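# Drop the whole wire into the bin, below the rim

## Task

Get every part of the wire inside the bin so that none of it sits above the bin's rim. Leaving the wire dangling over the table's edge can count as a failure.

## Robot and tools

Robot: two arms, left_arm and right_arm, each ending in a parallel gripper. The fingers point along the gripper's +z axis and close along its y axis. end_effector_position is the spot between the finger pads, just under 1 cm behind the tips. Measured bases in the scene frame: left_arm (+0.027, +0.308, +0.032) m, quat_wxyz (+1.000, 0, 0, -0.002); right_arm (+0.046, -0.291, +0.016) m, quat_wxyz (+1.000, 0, 0, +0.028). A two-camera stand sits behind the arms. Loose objects may get an occasional brief nudge.

Frames: the scene frame has its origin at table-top height, halfway between the nominal bases; +z is up, +x points out over the table, and left_arm is on the +y side (this is not the image left). Fixed cameras and the table use the scene frame. Each arm reports its hand pose, velocities and targets in its own base frame. Every motion offset is taken along the axes of that arm's current Hand target. Printed positions can be a few cm off, more when reaching far.

execute_actions(actions, cameras): actions is a list of actions. Each action is a table of at most 15 rows, one row per 1/30 s step; if fewer rows are given, the final row repeats to fill 15. Each row is one flat list of 14 numbers in [-1, 1] covering both arms: left dx, dy, dz, rx, ry, rz, opening, then right dx, dy, dz, rx, ry, rz, opening. The six pose numbers are an offset, not a pose: every row is measured from the Hand target as it stood when that action began, along its axes. 1.0 equals 0.6 m for dx/dy/dz and 180 degrees for rx/ry/rz, which together form one rotation vector. Repeating the same offset in a later action moves the hand further. Six zeros re-request the current Hand target. opening is absolute: +1 fully open (about 87 mm between pads), +0.5 about 69 mm, 0 about 43 mm, -0.5 about 18 mm, -1 closed. A 0 opening is a real command, so resend the present value to keep a gripper unchanged. Images come back only with an empty actions list or when cameras names them ("all" for all, [] for none).

move(target, speed, blend, opening_speed, blocking, cameras): target is one 14-number row laid out as above, or a list of up to 15 such rows; every row is an offset from the same starting Hand targets, not from the previous row. Paths are straight, shared in time, capped at 10 s total, and ignore obstacles and the other arm. speed is the top path speed in m/s, 0.002 to 2.9 (default 0.25); rotation is capped at twice that in rad/s; give one number or one per target. blend (m) rounds corners of a list; 0 means stop at each point. opening_speed sets how fast openings change, in units of the -1..1 scale per second, at least 0.2. blocking=false returns after about 0.5 s while motion continues. The result adds a move: line giving how it ended (done, off_target, moving, held, fault) and any limits (limits=paced means the sent pose was clipped; limits=held means a check withheld steps). done means within 10 mm and 2 degrees; it says nothing about contact. Faster moves lag, stray and hit harder; targets set past a contact press harder.

wait(seconds): 0 to 10 s, holding the last commands; an ongoing move keeps running. stop(): brakes the running move, needing some distance. zoom_image(camera, region): camera is cam_high, cam_low, cam_left_wrist or cam_right_wrist; region is [x0, y0, x1, y1] pixels from the top-left, at most 504 wide and 504 high, on that camera's newest image. finished_scene(scene): ends the current scene, given by its number; irreversible, and the wire must stay in place without the robot.

Results: per arm, Hand target (last commanded pose after clipping; next offsets start here), end_effector_position (m) and end_effector_quat_wxyz, Joint positions (gripper last, 0 closed to 1 open), Joint velocities (may read within noise or be omitted), joint torques (in joint order, own weight included; joints 1-3 wrap at ±28 N m), grip_measured on the command scale, Tool commands, motor temperatures. Cameras are 672x504 each.

Control behaviour: each step, the commanded orientation is limited to 40 degrees from the measured one. Friction and gravity often leave the gripper short, low or tilted; waiting does not fix it, but any later command (even zeros) asks again, and you can add the missing distance as an offset. Check position and tilt after each move. Tiny moves may not happen or may go sideways. Joint ranges (rad): waist -2.618 to 3.054, shoulder 0.000 to 3.142, elbow 0.000 to 3.142 (straight at 2.901), wrist pitch -1.571 to 1.571, wrist yaw -1.571 to 1.571, wrist roll -2.094 to 2.094.

Gripping: readings can be off by about 1 mm. To hold something, command about 0.04 below the grip_measured value seen at first touch for full force, less for a lighter hold. Pads give about 20 N each; fast closing squeezes harder.

Avoid: dropping the wire or releasing it while it moves; letting anything fall or stay off the table; hard hits on fixed or heavy items; the two arms, grippers or wrist cameras touching (the clearance check does not cover these), including one gripper closing on the other's fingers; force on camera cables; sweeping the gripper close past its own base (go around). Heat: holding loads, stretched poses or pushing at unreachable targets warms motors; MOTOR HOT appears at 75 °C, a fault folds the arm at 90 °C and it goes limp at 100 °C. To end a push against something, command the target back behind the gripper. Any arm stop is undesirable.

Each tool is called after "Call:" by a JSON object that holds its "name" and its "arguments", one argument or row to a line.

## Session

Call:
{"name": "execute_actions", "arguments": {
  "actions": []
}}

Call:
{"name": "zoom_image", "arguments": {
  "camera": "cam_high",
  "region": [200, 190, 500, 490]
}}

Call:
{"name": "zoom_image", "arguments": {
  "camera": "cam_low",
  "region": [260, 200, 460, 350]
}}

Scene clock: 0.00 s.
left_arm: end_effector_position=(+0.3748, +0.0310, +0.0800) grip_measured=+1.000 end_effector_quat_wxyz=(+0.643, -0.100, +0.755, +0.084) | right_arm: end_effector_position=(+0.3730, -0.0325, +0.0937) grip_measured=+1.000 end_effector_quat_wxyz=(+0.686, +0.064, +0.724, -0.035)
Joint positions: left_arm=[-0.056 1.537 0.268 1.102 -0.314 -0.053 1] | right_arm=[-0.05 1.575 0.201 1.318 0.089 0.042 1]
Joint velocities: within noise
Joint torques (N m): no reading
Motor temperatures (°C): left_arm=[29 34 34 29 29 29 27] | right_arm=[27 31 32 27 30 28 26]
Heat: left arm: 34 °C; right arm: 32 °C.
Hand target: left_arm +0.3779, +0.0309, +0.0869; +0.651, -0.101, +0.747, +0.083 | right_arm +0.3738, -0.0325, +0.0946; +0.687, +0.064, +0.723, -0.035
Tool commands: left_gripper/opening=+1.0 right_gripper/opening=+1.0

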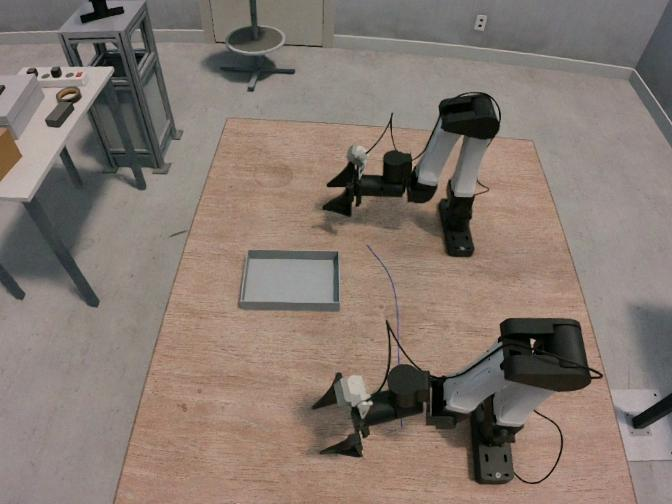

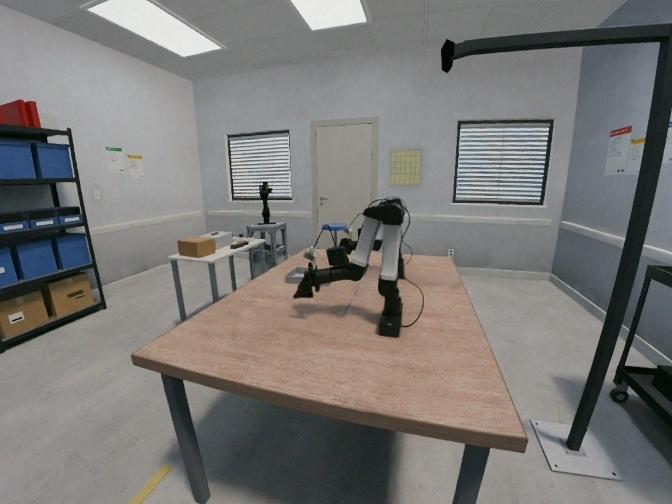

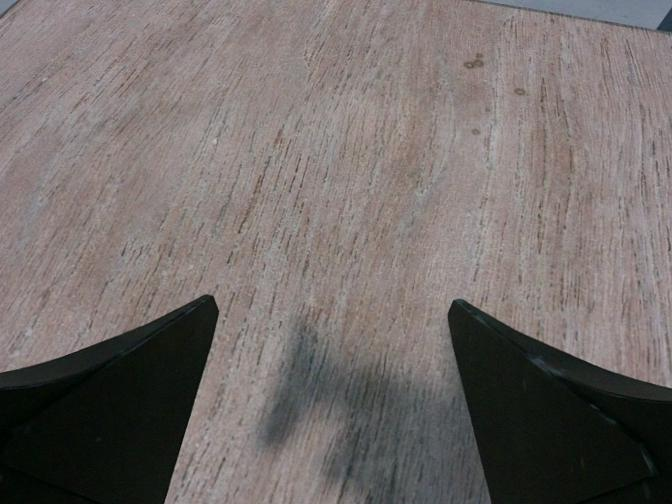

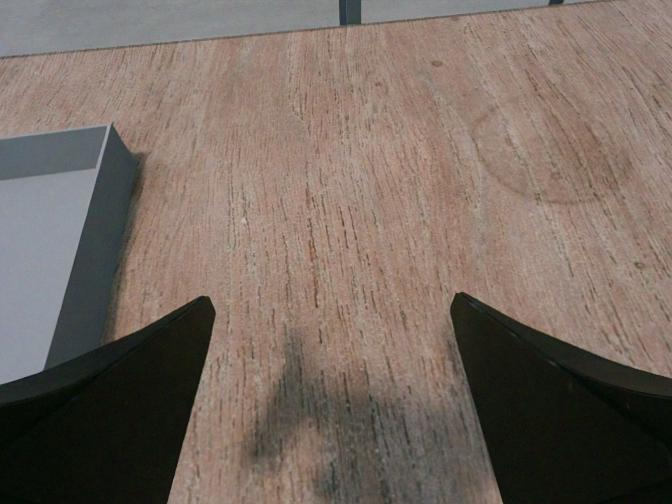

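Scaled by 1.680 from the camera's 672x504 image, which has a finer 960x720 frame.

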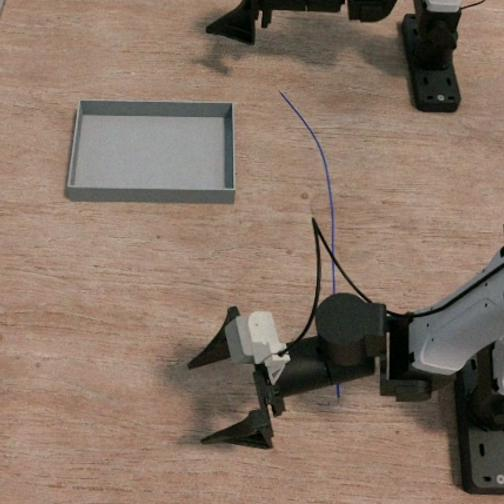

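Scaled by 2.520 from the camera's 672x504 image, which has a finer 960x720 frame.

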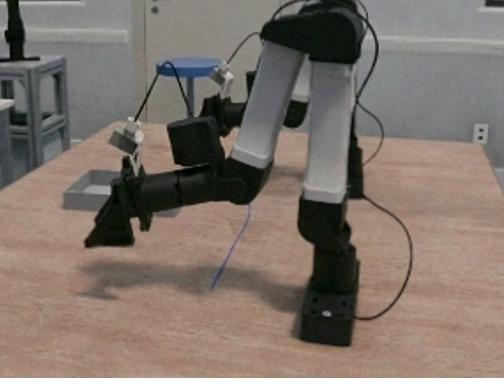

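Call:
{"name": "move", "arguments": {
  "target": [-0.07,-0.076,-0.253,0.058,0.453,0.07,1,-0.1,0.124,-0.199,-0.025,0.483,-0.045,1],
  "speed": 0.3,
  "cameras": ["all"]
}}

Scene clock: 39.57 s.
left_arm: end_effector_position=(+0.2477, -0.0464, +0.1450) grip_measured=+1.000 end_effector_quat_wxyz=(-0.001, -0.001, +1.000, +0.004) | right_arm: end_effector_position=(+0.2667, +0.0504, +0.1619) grip_measured=+1.000 end_effector_quat_wxyz=(+0.002, +0.000, +1.000, -0.005)
Joint positions: left_arm=[-0.163 1.656 1.486 -1.405 -0.007 -0.165 1] | right_arm=[0.168 1.732 1.641 -1.477 0.01 0.167 1]
Joint torques (N m): left_arm=[-1.01 -6.94 9.74 0.18 0.03 -0.09] | right_arm=[0.92 -5.35 6.61 0.3 0.01 0.15]
Motor temperatures (°C): left_arm=[29 36 37 41 29 29 27] | right_arm=[27 32 34 33 30 28 26]
Heat: left arm: 41 °C; right arm: 34 °C.
Hand target: left_arm +0.2499, -0.0501, +0.1499; +0.001, +0.000, +1.000, -0.001 | right_arm +0.2690, +0.0549, +0.1638; +0.000, +0.000, +1.000, +0.000
Off the commanded pose: left_arm 0.006 m, 1 deg | right_arm 0.005 m, 1 deg.
move: done

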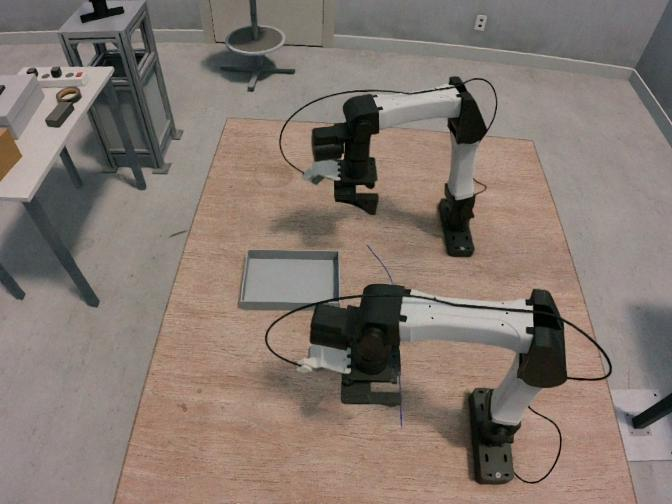

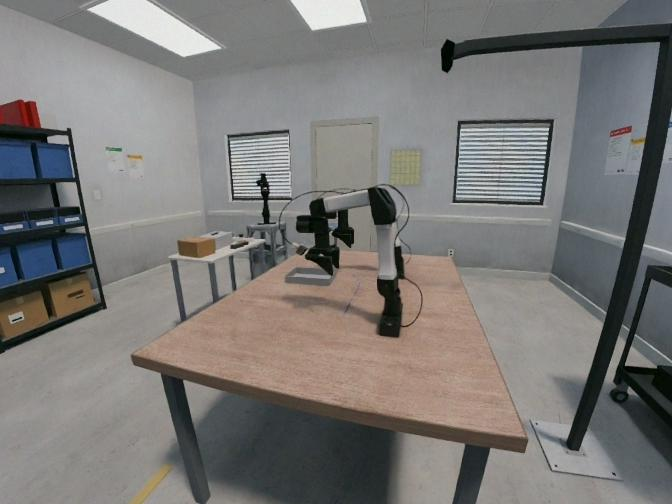

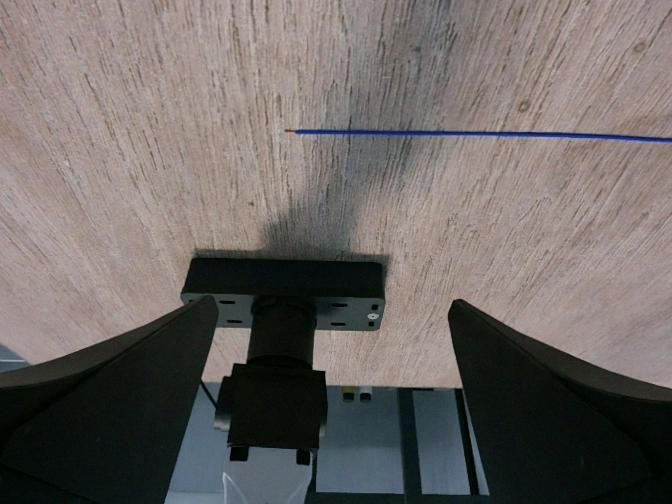

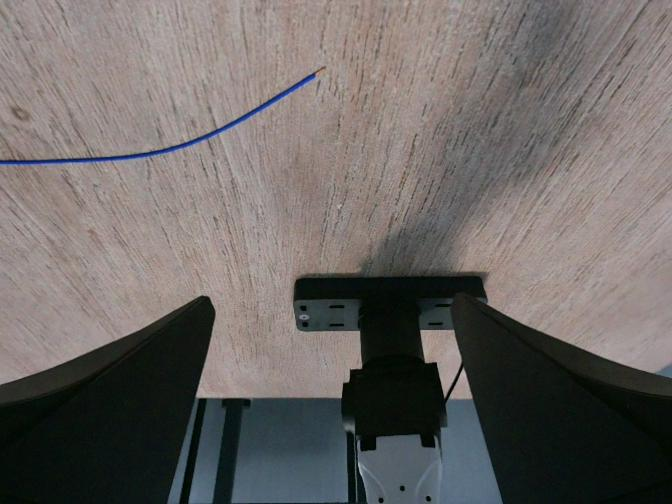

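Call:
{"name": "move", "arguments": {
  "target": [0.083,0.025,0.133,0,0,0.5,1,0.02,0.065,0.14,0,0,-0.672,1],
  "speed": 0.3,
  "cameras": ["cam_left_wrist","cam_right_wrist"]
}}

Scene clock: 67.43 s.
left_arm: end_effector_position=(+0.1969, -0.0320, +0.0688) grip_measured=+1.000 end_effector_quat_wxyz=(-0.014, +0.700, +0.714, -0.003) | right_arm: end_effector_position=(+0.2588, +0.0911, +0.0778) grip_measured=+1.000 end_effector_quat_wxyz=(+0.011, +0.867, -0.498, -0.001)
Joint positions: left_arm=[-0.362 1.387 0.925 -1.137 -0.007 1.189 1] | right_arm=[0.497 1.6 1.158 -1.15 0.01 -1.601 1]
Joint torques (N m): left_arm=[-0.83 -6.2 6.32 0.38 0.08 0.08] | right_arm=[0.81 -6.99 3.59 0.46 -0.07 -0.04]
Motor temperatures (°C): left_arm=[29 38 42 34 29 29 27] | right_arm=[27 34 36 29 30 28 26]
Heat: left arm: 42 °C; right arm: 36 °C.
Hand target: left_arm +0.2003, -0.0353, +0.0699; +0.002, +0.707, +0.707, +0.000 | right_arm +0.2570, +0.0939, +0.0798; +0.000, +0.870, -0.492, +0.000
Off the commanded pose: left_arm 0.005 m, 2 deg | right_arm 0.004 m, 2 deg.
move: done
Images, in order (width x height): cam_left_wrist 672x504, cam_right_wrist 672x504.

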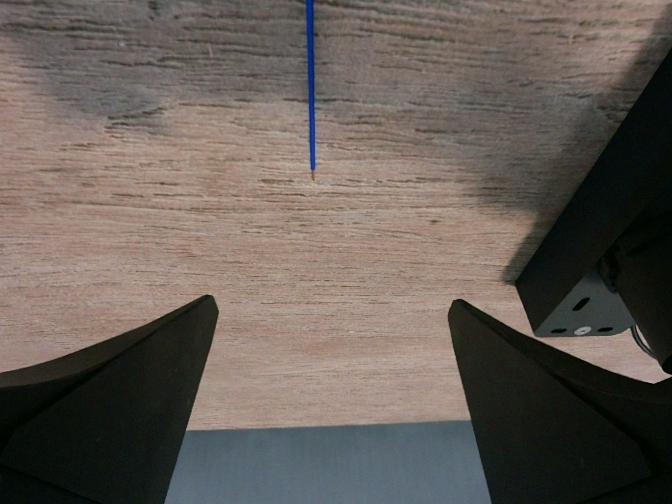

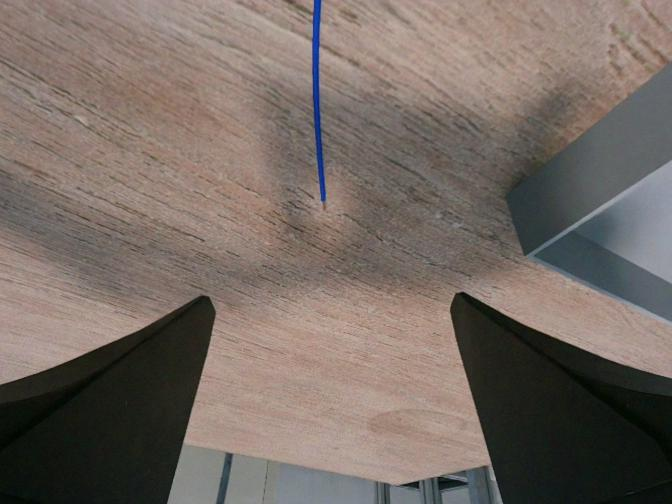

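Call:
{"name": "move", "arguments": {
  "target": [-0.05,0.017,0.1,0,0,0,1,-0.042,0,0.1,0,0,0,1],
  "speed": 0.15,
  "cameras": ["cam_left_wrist","cam_right_wrist"]
}}

Scene clock: 83.40 s.
left_arm: end_effector_position=(+0.2099, -0.0618, +0.0129) grip_measured=+1.000 end_effector_quat_wxyz=(-0.004, +0.710, +0.704, +0.002) | right_arm: end_effector_position=(+0.2477, +0.1140, +0.0261) grip_measured=+1.000 end_effector_quat_wxyz=(-0.004, +0.870, -0.493, +0.006)
Joint positions: left_arm=[-0.463 1.536 0.821 -0.862 -0.006 1.115 1] | right_arm=[0.59 1.637 0.981 -0.903 0.008 -1.521 1]
Joint torques (N m): left_arm=[-0.96 -5.07 5.96 0.42 0.08 -0.17] | right_arm=[0.98 -4.57 3.77 0.49 -0.03 0.12]
Heat: left arm: 41 °C; right arm: 35 °C.
Hand target: left_arm +0.2106, -0.0653, +0.0100; +0.001, +0.707, +0.707, +0.000 | right_arm +0.2439, +0.1156, +0.0198; +0.000, +0.870, -0.492, -0.001
Off the commanded pose: left_arm 0.005 m, 1 deg | right_arm 0.007 m, 1 deg.
move: done
Images, in order (width x height): cam_left_wrist 672x504, cam_right_wrist 672x504.

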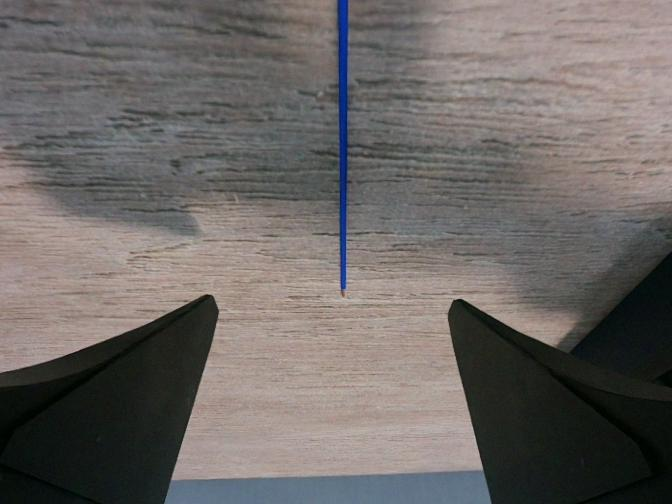

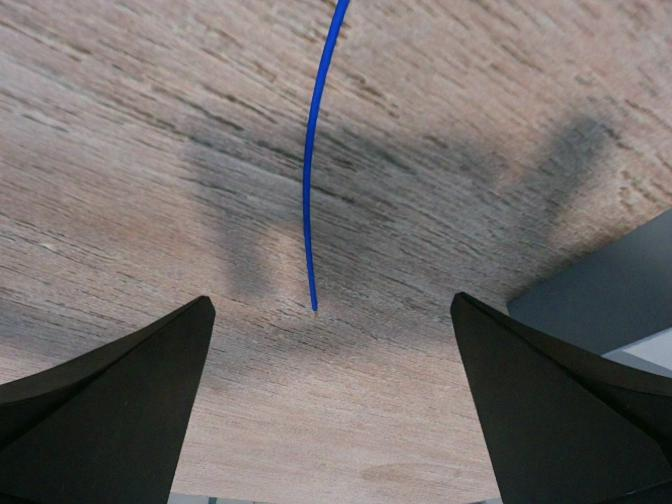

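Call:
{"name": "move", "arguments": {
  "target": [
    [0.0,0.005,0.058,0,0,0,1,0.0,-0.01,0.048,0,0,0,1],
    [0.0,0.005,0.058,0,0,0,-1,0.0,-0.01,0.048,0,0,0,-1]
  ],
  "speed": 0.05,
  "opening_speed": 0.9,
  "cameras": ["cam_left_wrist","cam_right_wrist"]
}}

Scene clock: 95.67 s.
left_arm: end_effector_position=(+0.2154, -0.0640, -0.0212) grip_measured=-0.940 end_effector_quat_wxyz=(+0.000, +0.710, +0.704, +0.005) | right_arm: end_effector_position=(+0.2475, +0.1143, -0.0007) grip_measured=-0.978 end_effector_quat_wxyz=(+0.007, +0.868, -0.496, +0.001)
Joint positions: left_arm=[-0.463 1.628 0.756 -0.694 -0.009 1.115 0.03] | right_arm=[0.591 1.708 0.942 -0.816 0.007 -1.514 0.011]
Joint torques (N m): left_arm=[-0.46 -5.37 5.18 0.4 0.11 -0.12] | right_arm=[0.77 -4.22 3.02 0.78 -0.06 0.02]
Heat: left arm: 40 °C; right arm: 35 °C.
Hand target: left_arm +0.2138, -0.0654, -0.0248; +0.002, +0.707, +0.707, +0.000 | right_arm +0.2490, +0.1187, -0.0090; +0.000, +0.870, -0.492, -0.001
Off the commanded pose: left_arm 0.004 m, 1 deg | right_arm 0.010 m, 1 deg.
move: done
Images, in order (width x height): cam_left_wrist 672x504, cam_right_wrist 672x504.

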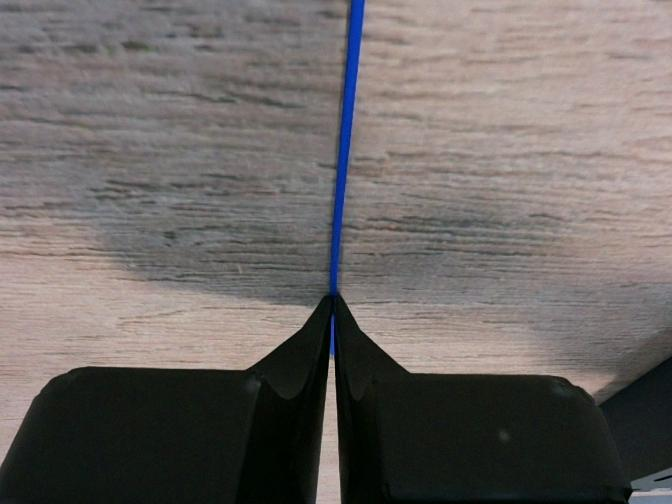

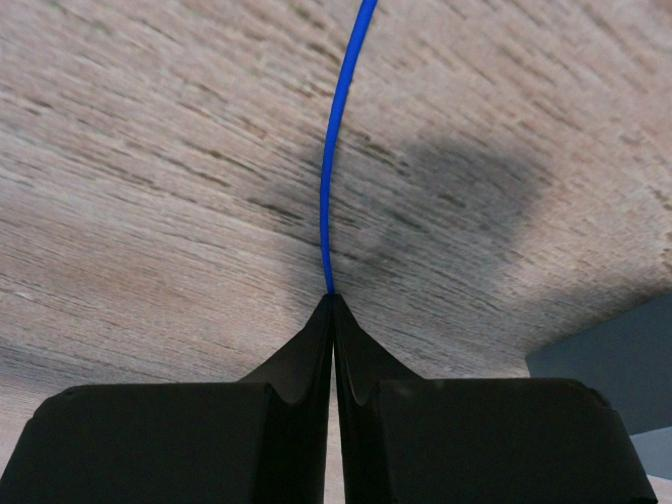

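Call:
{"name": "move", "arguments": {
  "target": [
    [0,0,-0.01,0,0,0,-1,0,0,-0.03,0,0,0,-0.2],
    [0,0,-0.01,0,0,0,-1,-0.025,0,0.012,0,0,0,-0.2],
    [0,0,-0.01,0,0,0,-1,-0.025,0,0.01,0,0,0,-1]
  ],
  "speed": 0.05,
  "opening_speed": 0.9,
  "cameras": ["cam_left_wrist","cam_right_wrist"]
}}

Scene clock: 106.90 s.
left_arm: end_effector_position=(+0.2154, -0.0640, -0.0212) grip_measured=-0.940 end_effector_quat_wxyz=(+0.000, +0.710, +0.704, +0.005) | right_arm: end_effector_position=(+0.2500, +0.1305, -0.0019) grip_measured=-0.947 end_effector_quat_wxyz=(-0.010, +0.868, -0.496, +0.015)
Joint positions: left_arm=[-0.463 1.628 0.756 -0.694 -0.009 1.115 0.03] | right_arm=[0.641 1.714 0.942 -0.767 0.02 -1.463 0.027]
Joint torques (N m): left_arm=[-0.49 -6.76 6.38 0.13 0.1 -0.12] | right_arm=[1.11 -4.03 2.67 0.61 -0.17 0.06]
Heat: left arm: 40 °C; right arm: 34 °C.
Hand target: left_arm +0.2138, -0.0654, -0.0188; +0.002, +0.707, +0.707, +0.000 | right_arm +0.2413, +0.1316, -0.0149; +0.000, +0.870, -0.492, +0.000
Off the commanded pose: left_arm 0.003 m, 1 deg | right_arm 0.016 m, 2 deg.
move: off_target (right_arm); target 3's new opening was sent with right_arm's hand 0.015 m and 2 deg from that target
Images, in order (width x height): cam_left_wrist 672x504, cam_right_wrist 672x504.

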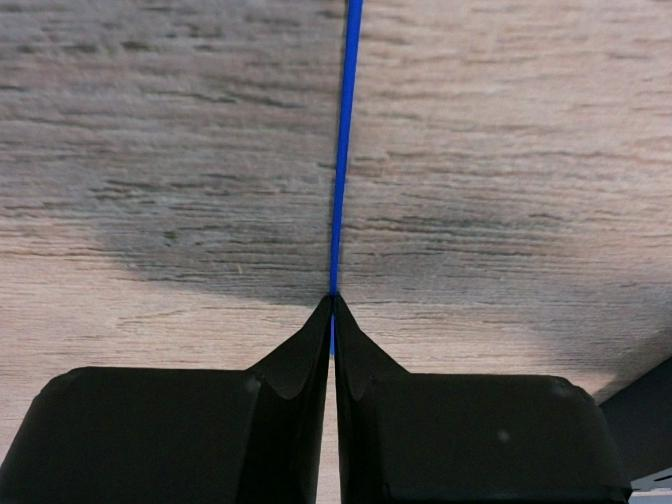

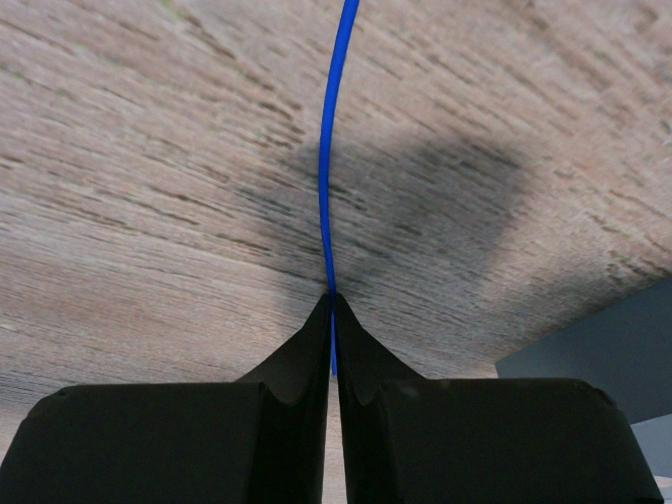

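Call:
{"name": "move", "arguments": {
  "target": [
    [0,0,-0.17,0,0,0,-1,0,0,-0.17,0,0,0,-1],
    [-0.338,0.348,-0.25,0,0,-0.5,-1,0.167,-0.232,-0.26,0,0,0.672,-1]
  ],
  "speed": 0.2,
  "blend": [0.03,0],
  "cameras": ["all"]
}}

Call:
{"name": "zoom_image", "arguments": {
  "camera": "cam_high",
  "region": [200, 190, 400, 340]
}}

Call:
{"name": "zoom_image", "arguments": {
  "camera": "cam_low",
  "region": [260, 220, 380, 310]
}}

Scene clock: 127.57 s.
left_arm: end_effector_position=(+0.4226, -0.2626, +0.1308) grip_measured=-0.940 end_effector_quat_wxyz=(+0.123, -0.007, +0.990, -0.071) | right_arm: end_effector_position=(+0.4098, +0.1169, +0.1453) grip_measured=-0.947 end_effector_quat_wxyz=(+0.065, -0.005, +0.998, +0.012)
Joint positions: left_arm=[-0.514 2.557 2.818 -1.546 0 -0.527 0.03] | right_arm=[0.258 2.308 2.428 -1.56 0.008 0.246 0.027]
Joint torques (N m): left_arm=[-0.96 -13.44 9.26 0.78 -0.01 -0.17] | right_arm=[-0.29 -8.44 6.45 0.58 -0.01 0.13]
Heat: left arm: 40 °C; right arm: 35 °C.
Hand target: left_arm +0.4222, -0.2680, +0.1321; +0.001, +0.000, +1.000, -0.001 | right_arm +0.4124, +0.1173, +0.1409; +0.000, -0.001, +1.000, +0.000
Off the commanded pose: left_arm 0.005 m, 16 deg | right_arm 0.005 m, 8 deg.
joint sent to its limit (left arm) — joint 4 (wrist pitch), lower limit. The joint targets are off in orientation, not in position.
joint sent to its limit (right arm) — joint 4 (wrist pitch), lower limit. The joint targets are off in orientation, not in position.
move: off_target (left_arm, right_arm)

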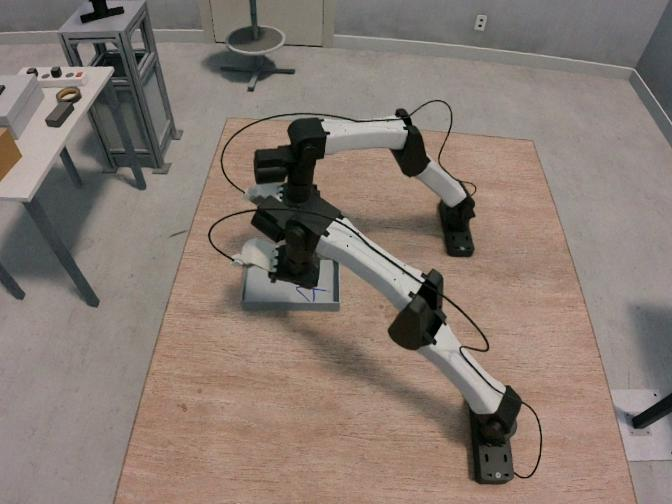

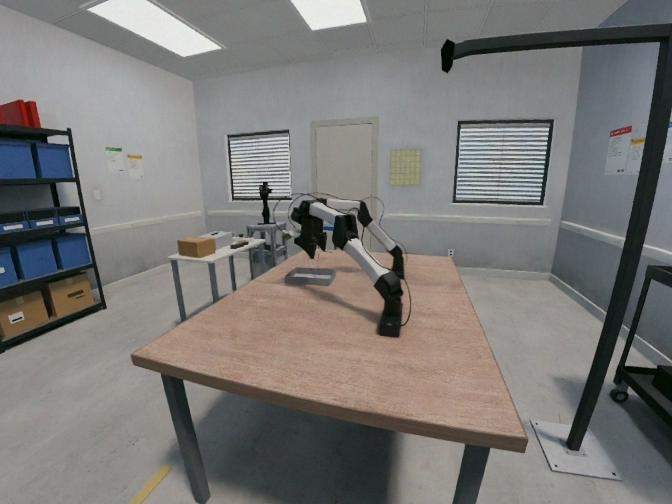

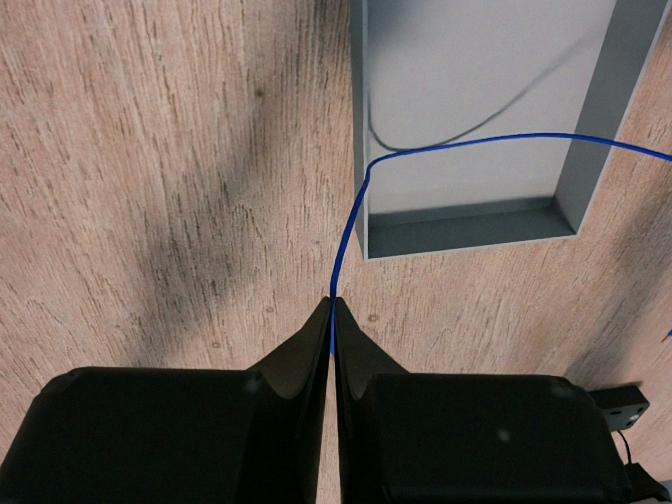

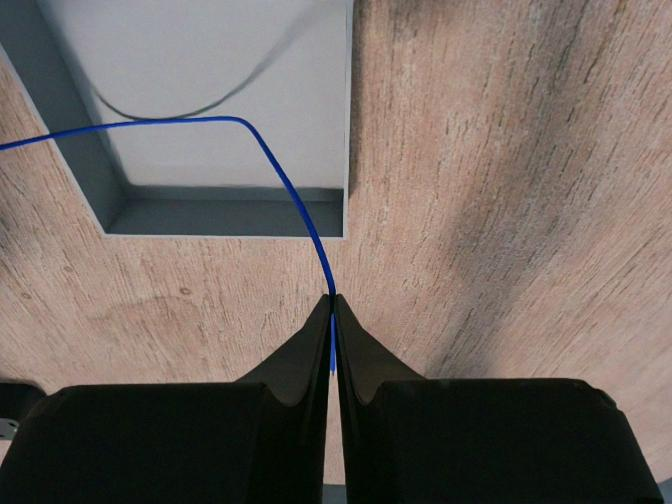

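Scaled by 2.520 from the camera's 672x504 image, which has a finer 960x720 frame.

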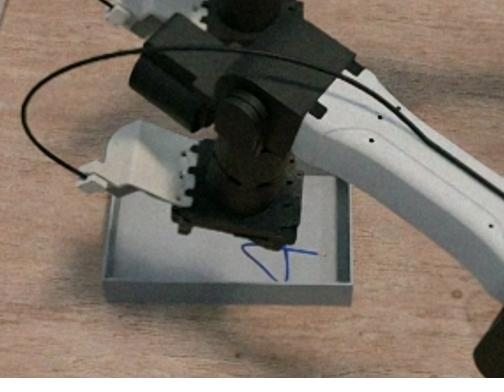

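Scaled by 4.200 from the camera's 672x504 image, which has a finer 960x720 frame.

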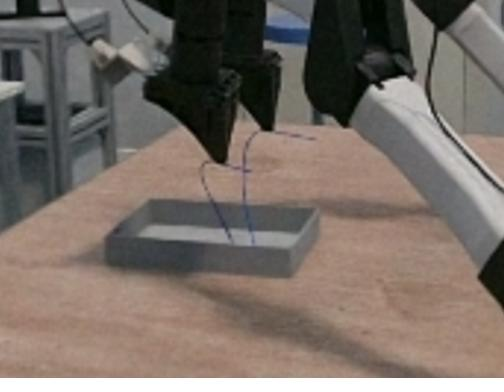

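Call:
{"name": "move", "arguments": {
  "target": [-0.033,-0.12,0.13,0,0,0,-1,-0.033,-0.04,0,0,0,0,-1],
  "speed": 0.12,
  "cameras": ["all"]
}}

Call:
{"name": "zoom_image", "arguments": {
  "camera": "cam_low",
  "region": [260, 220, 380, 310]
}}

Scene clock: 140.27 s.
left_arm: end_effector_position=(+0.4362, -0.3310, +0.0503) grip_measured=-0.940 end_effector_quat_wxyz=(+0.128, -0.012, +0.988, -0.090) | right_arm: end_effector_position=(+0.4294, +0.0942, +0.1455) grip_measured=-0.947 end_effector_quat_wxyz=(+0.082, +0.002, +0.997, +0.014)
Joint positions: left_arm=[-0.604 2.749 2.845 -1.353 0 -0.628 0.03] | right_arm=[0.199 2.351 2.507 -1.561 0.005 0.202 0.027]
Joint torques (N m): left_arm=[-0.9 -15.16 9.5 1.13 -0.04 -0.15] | right_arm=[-0.13 -8.62 6.52 0.61 0.05 -0.04]
Motor temperatures (°C): left_arm=[29 50 42 33 29 29 29] | right_arm=[27 35 36 29 30 28 27]
Heat: left arm: 50 °C; right arm: 36 °C.
Hand target: left_arm +0.4422, -0.3401, +0.0542; +0.001, +0.000, +1.000, -0.001 | right_arm +0.4322, +0.0934, +0.1409; +0.000, -0.001, +1.000, +0.000
Off the commanded pose: left_arm 0.012 m, 18 deg | right_arm 0.005 m, 10 deg.
elbow stopped short (left arm): the move would have taken joint 3 (elbow) straighter than the controller allows.
joint sent to its limit (right arm) — joint 4 (wrist pitch), lower limit. The joint targets are off in orientation, not in position.
move: off_target (left_arm, right_arm)

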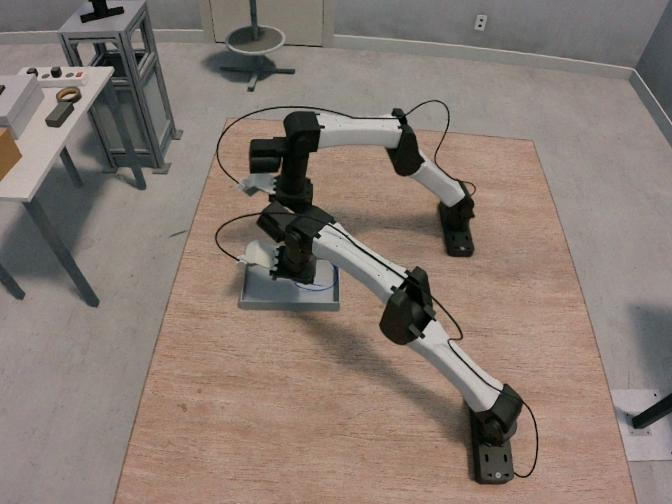

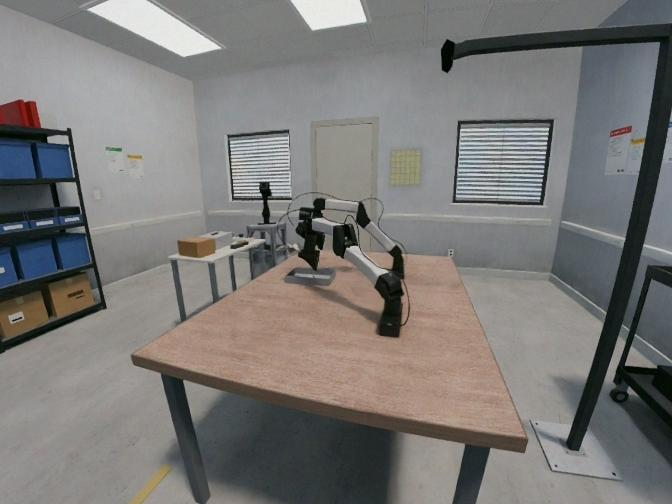

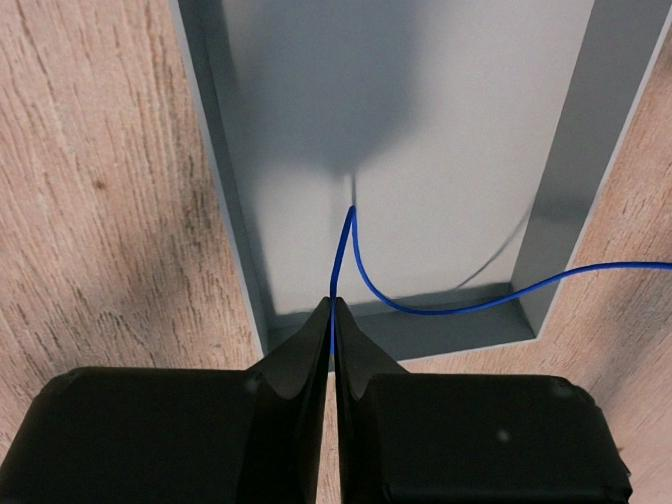

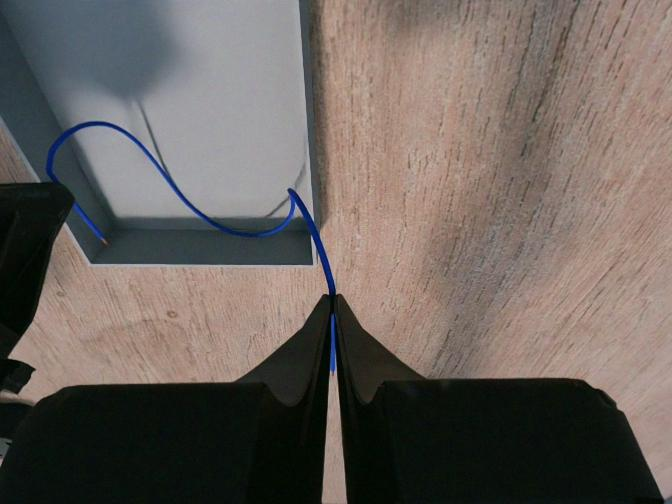

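Scaled by 4.200 from the camera's 672x504 image, which has a finer 960x720 frame.

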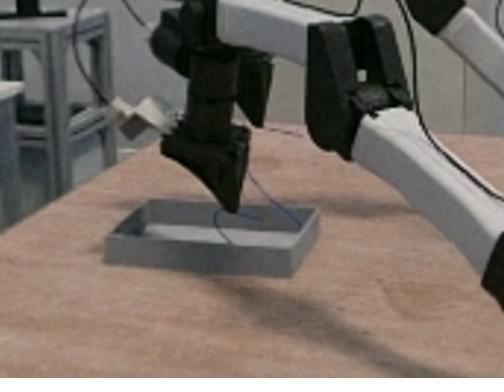

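Call:
{"name": "move", "arguments": {
  "target": [
    [-0.02,0.0,0.095,0,0,0,-1,0,0,0,0,0,0,-1],
    [-0.02,0,0.085,0,0,0,-0.5,0,0,0,0,0,0,-1]
  ],
  "speed": 0.1,
  "opening_speed": 0.8,
  "cameras": ["cam_left_wrist","cam_right_wrist"]
}}

Call:
{"name": "zoom_image", "arguments": {
  "camera": "cam_right_wrist",
  "region": [0, 50, 400, 350]
}}

Scene clock: 153.20 s.
left_arm: end_effector_position=(+0.4448, -0.3362, -0.0045) grip_measured=-0.500 end_effector_quat_wxyz=(+0.116, -0.013, +0.990, -0.082) | right_arm: end_effector_position=(+0.4294, +0.0942, +0.1455) grip_measured=-0.947 end_effector_quat_wxyz=(+0.082, +0.002, +0.997, +0.014)
Joint positions: left_arm=[-0.603 2.858 2.845 -1.273 0 -0.629 0.25] | right_arm=[0.199 2.351 2.507 -1.561 0.005 0.202 0.027]
Joint torques (N m): left_arm=[0.03 -16.36 9.65 1.02 -0.04 -0.05] | right_arm=[-0.29 -8.77 6.38 0.72 0.05 0]
Motor temperatures (°C): left_arm=[29 57 45 33 29 29 29] | right_arm=[27 37 36 29 30 28 27]
Heat: left arm: 57 °C; right arm: 37 °C.
Hand target: left_arm +0.4544, -0.3401, +0.0033; +0.001, +0.000, +1.000, -0.001 | right_arm +0.4322, +0.0934, +0.1409; +0.000, -0.001, +1.000, +0.000
Off the commanded pose: left_arm 0.013 m, 16 deg | right_arm 0.005 m, 10 deg.
elbow stopped short (left arm): the move would have taken joint 3 (elbow) straighter than the controller allows.
joint sent to its limit (right arm) — joint 4 (wrist pitch), lower limit. The joint targets are off in orientation, not in position.
move: off_target (left_arm, right_arm); target 2's new opening was sent with left_arm's hand 0.013 m and 16 deg from that target
Images, in order (width x height): cam_left_wrist 672x504, cam_right_wrist 672x504.

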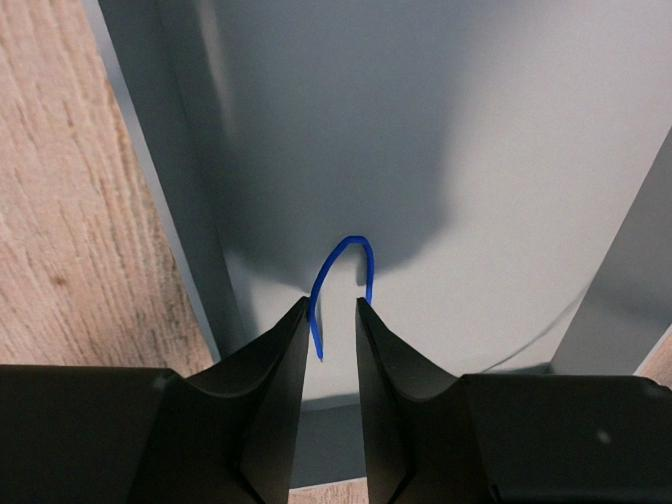

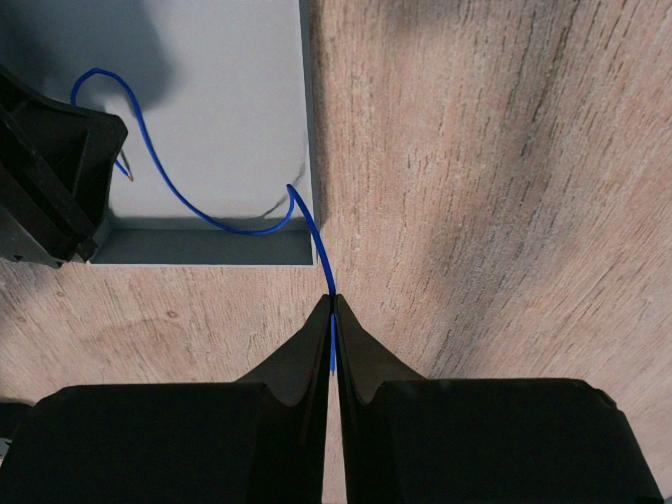

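Scaled by 1.260 from the camera's 672x504 image, which has a finer 960x720 frame.

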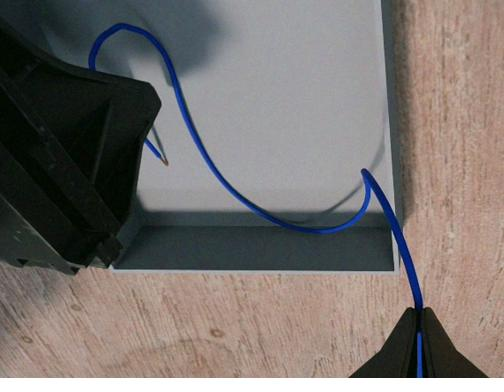

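Call:
{"name": "move", "arguments": {
  "target": [
    [0,0,-0.2,0,0,0,-0.5,0,0,0,0,0,0,-1],
    [0.333,0.483,-0.3,0,0,0,-0.5,0,0,0,0,0,0,-1]
  ],
  "speed": [0.12,0.3],
  "blend": [0.02,0],
  "cameras": ["cam_high","cam_low","cam_right_wrist"]
}}

Call:
{"name": "zoom_image", "arguments": {
  "camera": "cam_high",
  "region": [220, 220, 360, 325]
}}

Call:
{"name": "zoom_image", "arguments": {
  "camera": "cam_low",
  "region": [270, 230, 350, 290]
}}

Scene clock: 172.53 s.
left_arm: end_effector_position=(+0.2562, -0.0516, +0.1802) grip_measured=-0.500 end_effector_quat_wxyz=(-0.002, -0.007, +1.000, -0.001) | right_arm: end_effector_position=(+0.4294, +0.0942, +0.1455) grip_measured=-0.947 end_effector_quat_wxyz=(+0.082, +0.002, +0.997, +0.014)
Joint positions: left_arm=[-0.169 1.711 1.689 -1.552 0.002 -0.182 0.25] | right_arm=[0.199 2.351 2.507 -1.561 0.005 0.202 0.027]
Joint torques (N m): left_arm=[-0.27 -8.92 6.45 0.3 -0.05 0.08] | right_arm=[-0.23 -8.64 6.32 0.67 0.02 -0.03]
Motor temperatures (°C): left_arm=[29 66 46 33 29 29 28] | right_arm=[27 39 37 29 30 28 28]
Heat: left arm: 66 °C; right arm: 39 °C.
Hand target: left_arm +0.2540, -0.0501, +0.1823; +0.001, +0.000, +1.000, -0.001 | right_arm +0.4322, +0.0934, +0.1409; +0.000, -0.001, +1.000, +0.000
Off the commanded pose: left_arm 0.003 m, 1 deg | right_arm 0.005 m, 10 deg.
elbow stopped short (left arm): the move would have taken joint 3 (elbow) straighter than the controller allows.
joint sent to its limit (left arm) — joint 4 (wrist pitch), lower limit. The joint targets still meet the commanded pose.
joint sent to its limit (right arm) — joint 4 (wrist pitch), lower limit. The joint targets are off in orientation, not in position.
move: off_target (right_arm)
Images, in order (width x height): cam_high 672x504, cam_low 672x504, cam_right_wrist 672x504.

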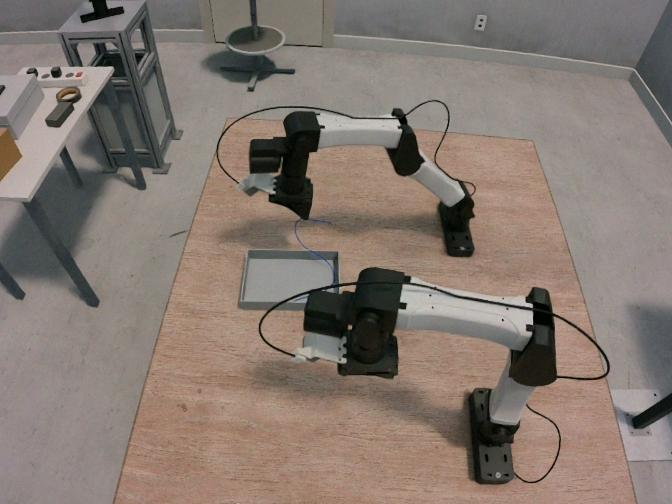

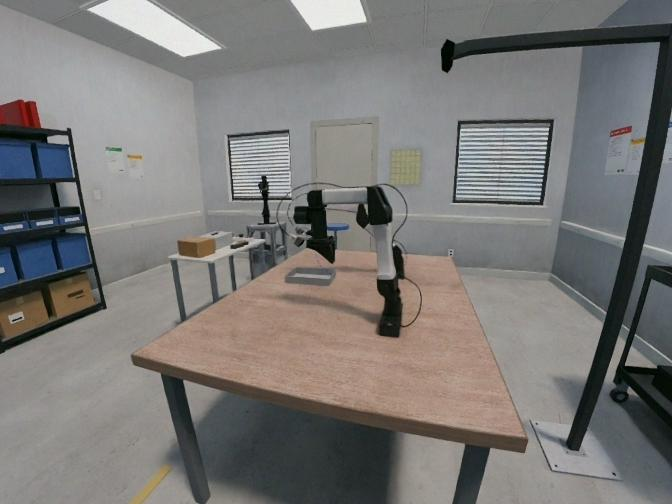

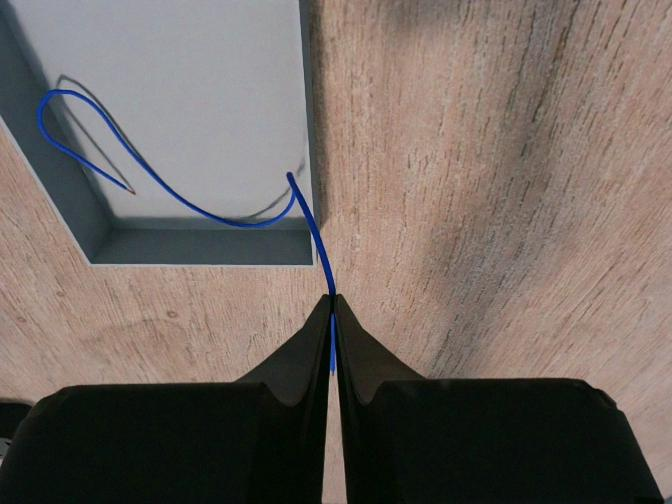

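Scaled by 3.600 from the camera's 672x504 image, which has a finer 960x720 frame.

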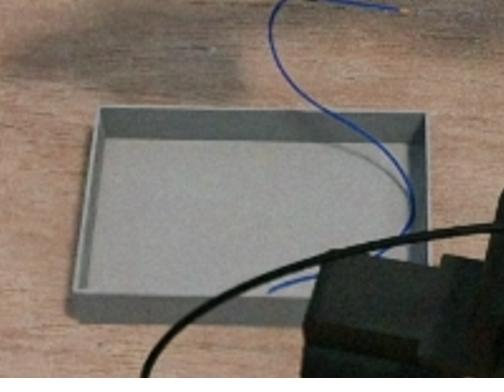

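Scaled by 6.300 from the camera's 672x504 image, which has a finer 960x720 frame.

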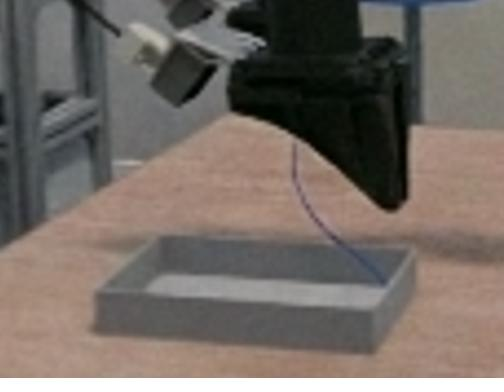

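Call:
{"name": "move", "arguments": {
  "target": [
    [0,0,0,0,0,0,-0.5,-0.103,0.133,0.03,0,0,0,-1],
    [0,0,0,0,0,0,-0.5,-0.103,0.133,0.15,0,0,0,-1]
  ],
  "speed": 0.12,
  "blend": [0.02,0],
  "cameras": ["cam_high","cam_low","cam_right_wrist"]
}}

Call:
{"name": "zoom_image", "arguments": {
  "camera": "cam_high",
  "region": [220, 220, 360, 325]
}}

Call:
{"name": "zoom_image", "arguments": {
  "camera": "cam_low",
  "region": [270, 230, 350, 290]
}}

Scene clock: 183.33 s.
left_arm: end_effector_position=(+0.2562, -0.0516, +0.1802) grip_measured=-0.500 end_effector_quat_wxyz=(-0.002, -0.006, +1.000, -0.001) | right_arm: end_effector_position=(+0.4902, +0.1670, +0.0552) grip_measured=-0.947 end_effector_quat_wxyz=(+0.112, +0.006, +0.993, +0.033)
Joint positions: left_arm=[-0.169 1.711 1.689 -1.552 0.002 -0.182 0.25] | right_arm=[0.305 2.73 2.846 -1.453 0.005 0.316 0.027]
Joint torques (N m): left_arm=[-0.27 -8.92 6.43 0.3 -0.05 0.08] | right_arm=[1.11 -10.77 6.22 0.94 0.04 0.11]
Motor temperatures (°C): left_arm=[29 62 45 33 29 29 28] | right_arm=[27 39 37 29 30 28 28]
Heat: left arm: 62 °C; right arm: 39 °C.
Hand target: left_arm +0.2540, -0.0501, +0.1823; +0.001, +0.000, +1.000, -0.001 | right_arm +0.4938, +0.1732, +0.0508; -0.001, +0.000, +1.000, +0.000
Off the commanded pose: left_arm 0.003 m, 1 deg | right_arm 0.008 m, 13 deg.
elbow stopped short (right arm): the move would have taken joint 3 (elbow) straighter than the controller allows.
joint sent to its limit (left arm) — joint 4 (wrist pitch), lower limit. The joint targets still meet the commanded pose.
move: off_target (right_arm)
Images, in order (width x height): cam_high 672x504, cam_low 672x504, cam_right_wrist 672x504.

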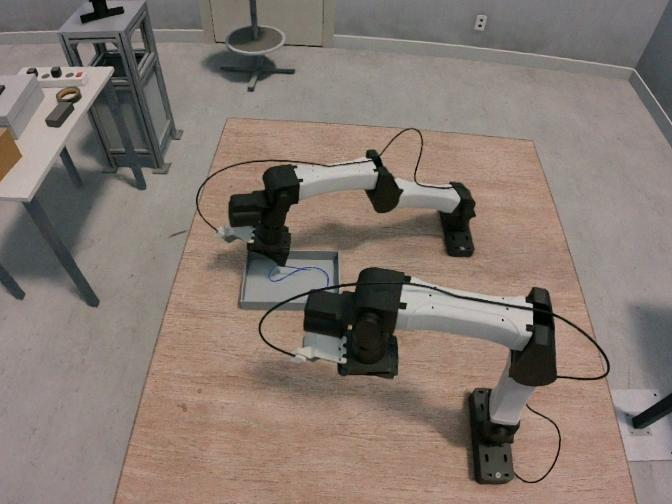

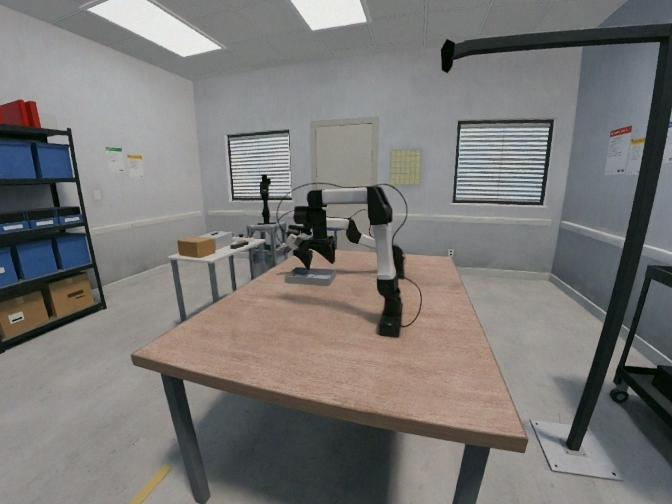

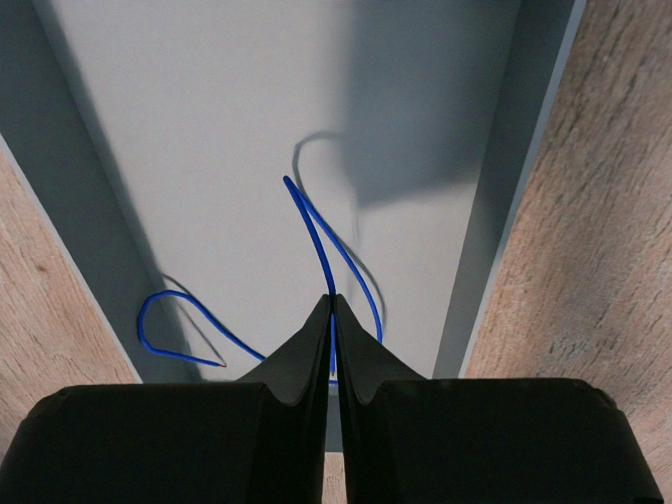

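Scaled by 3.600 from the camera's 672x504 image, which has a finer 960x720 frame.

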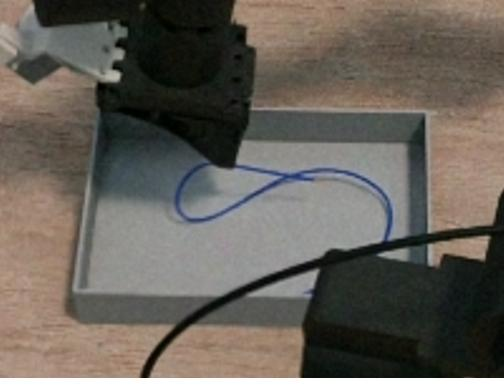

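Scaled by 6.300 from the camera's 672x504 image, which has a finer 960x720 frame.

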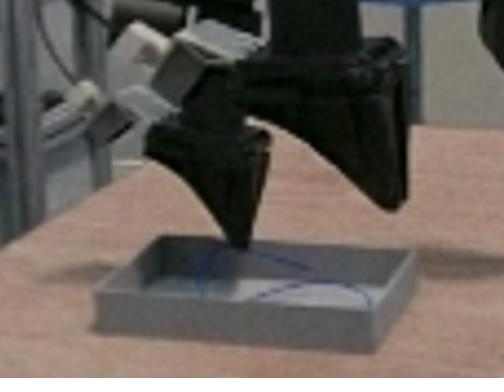

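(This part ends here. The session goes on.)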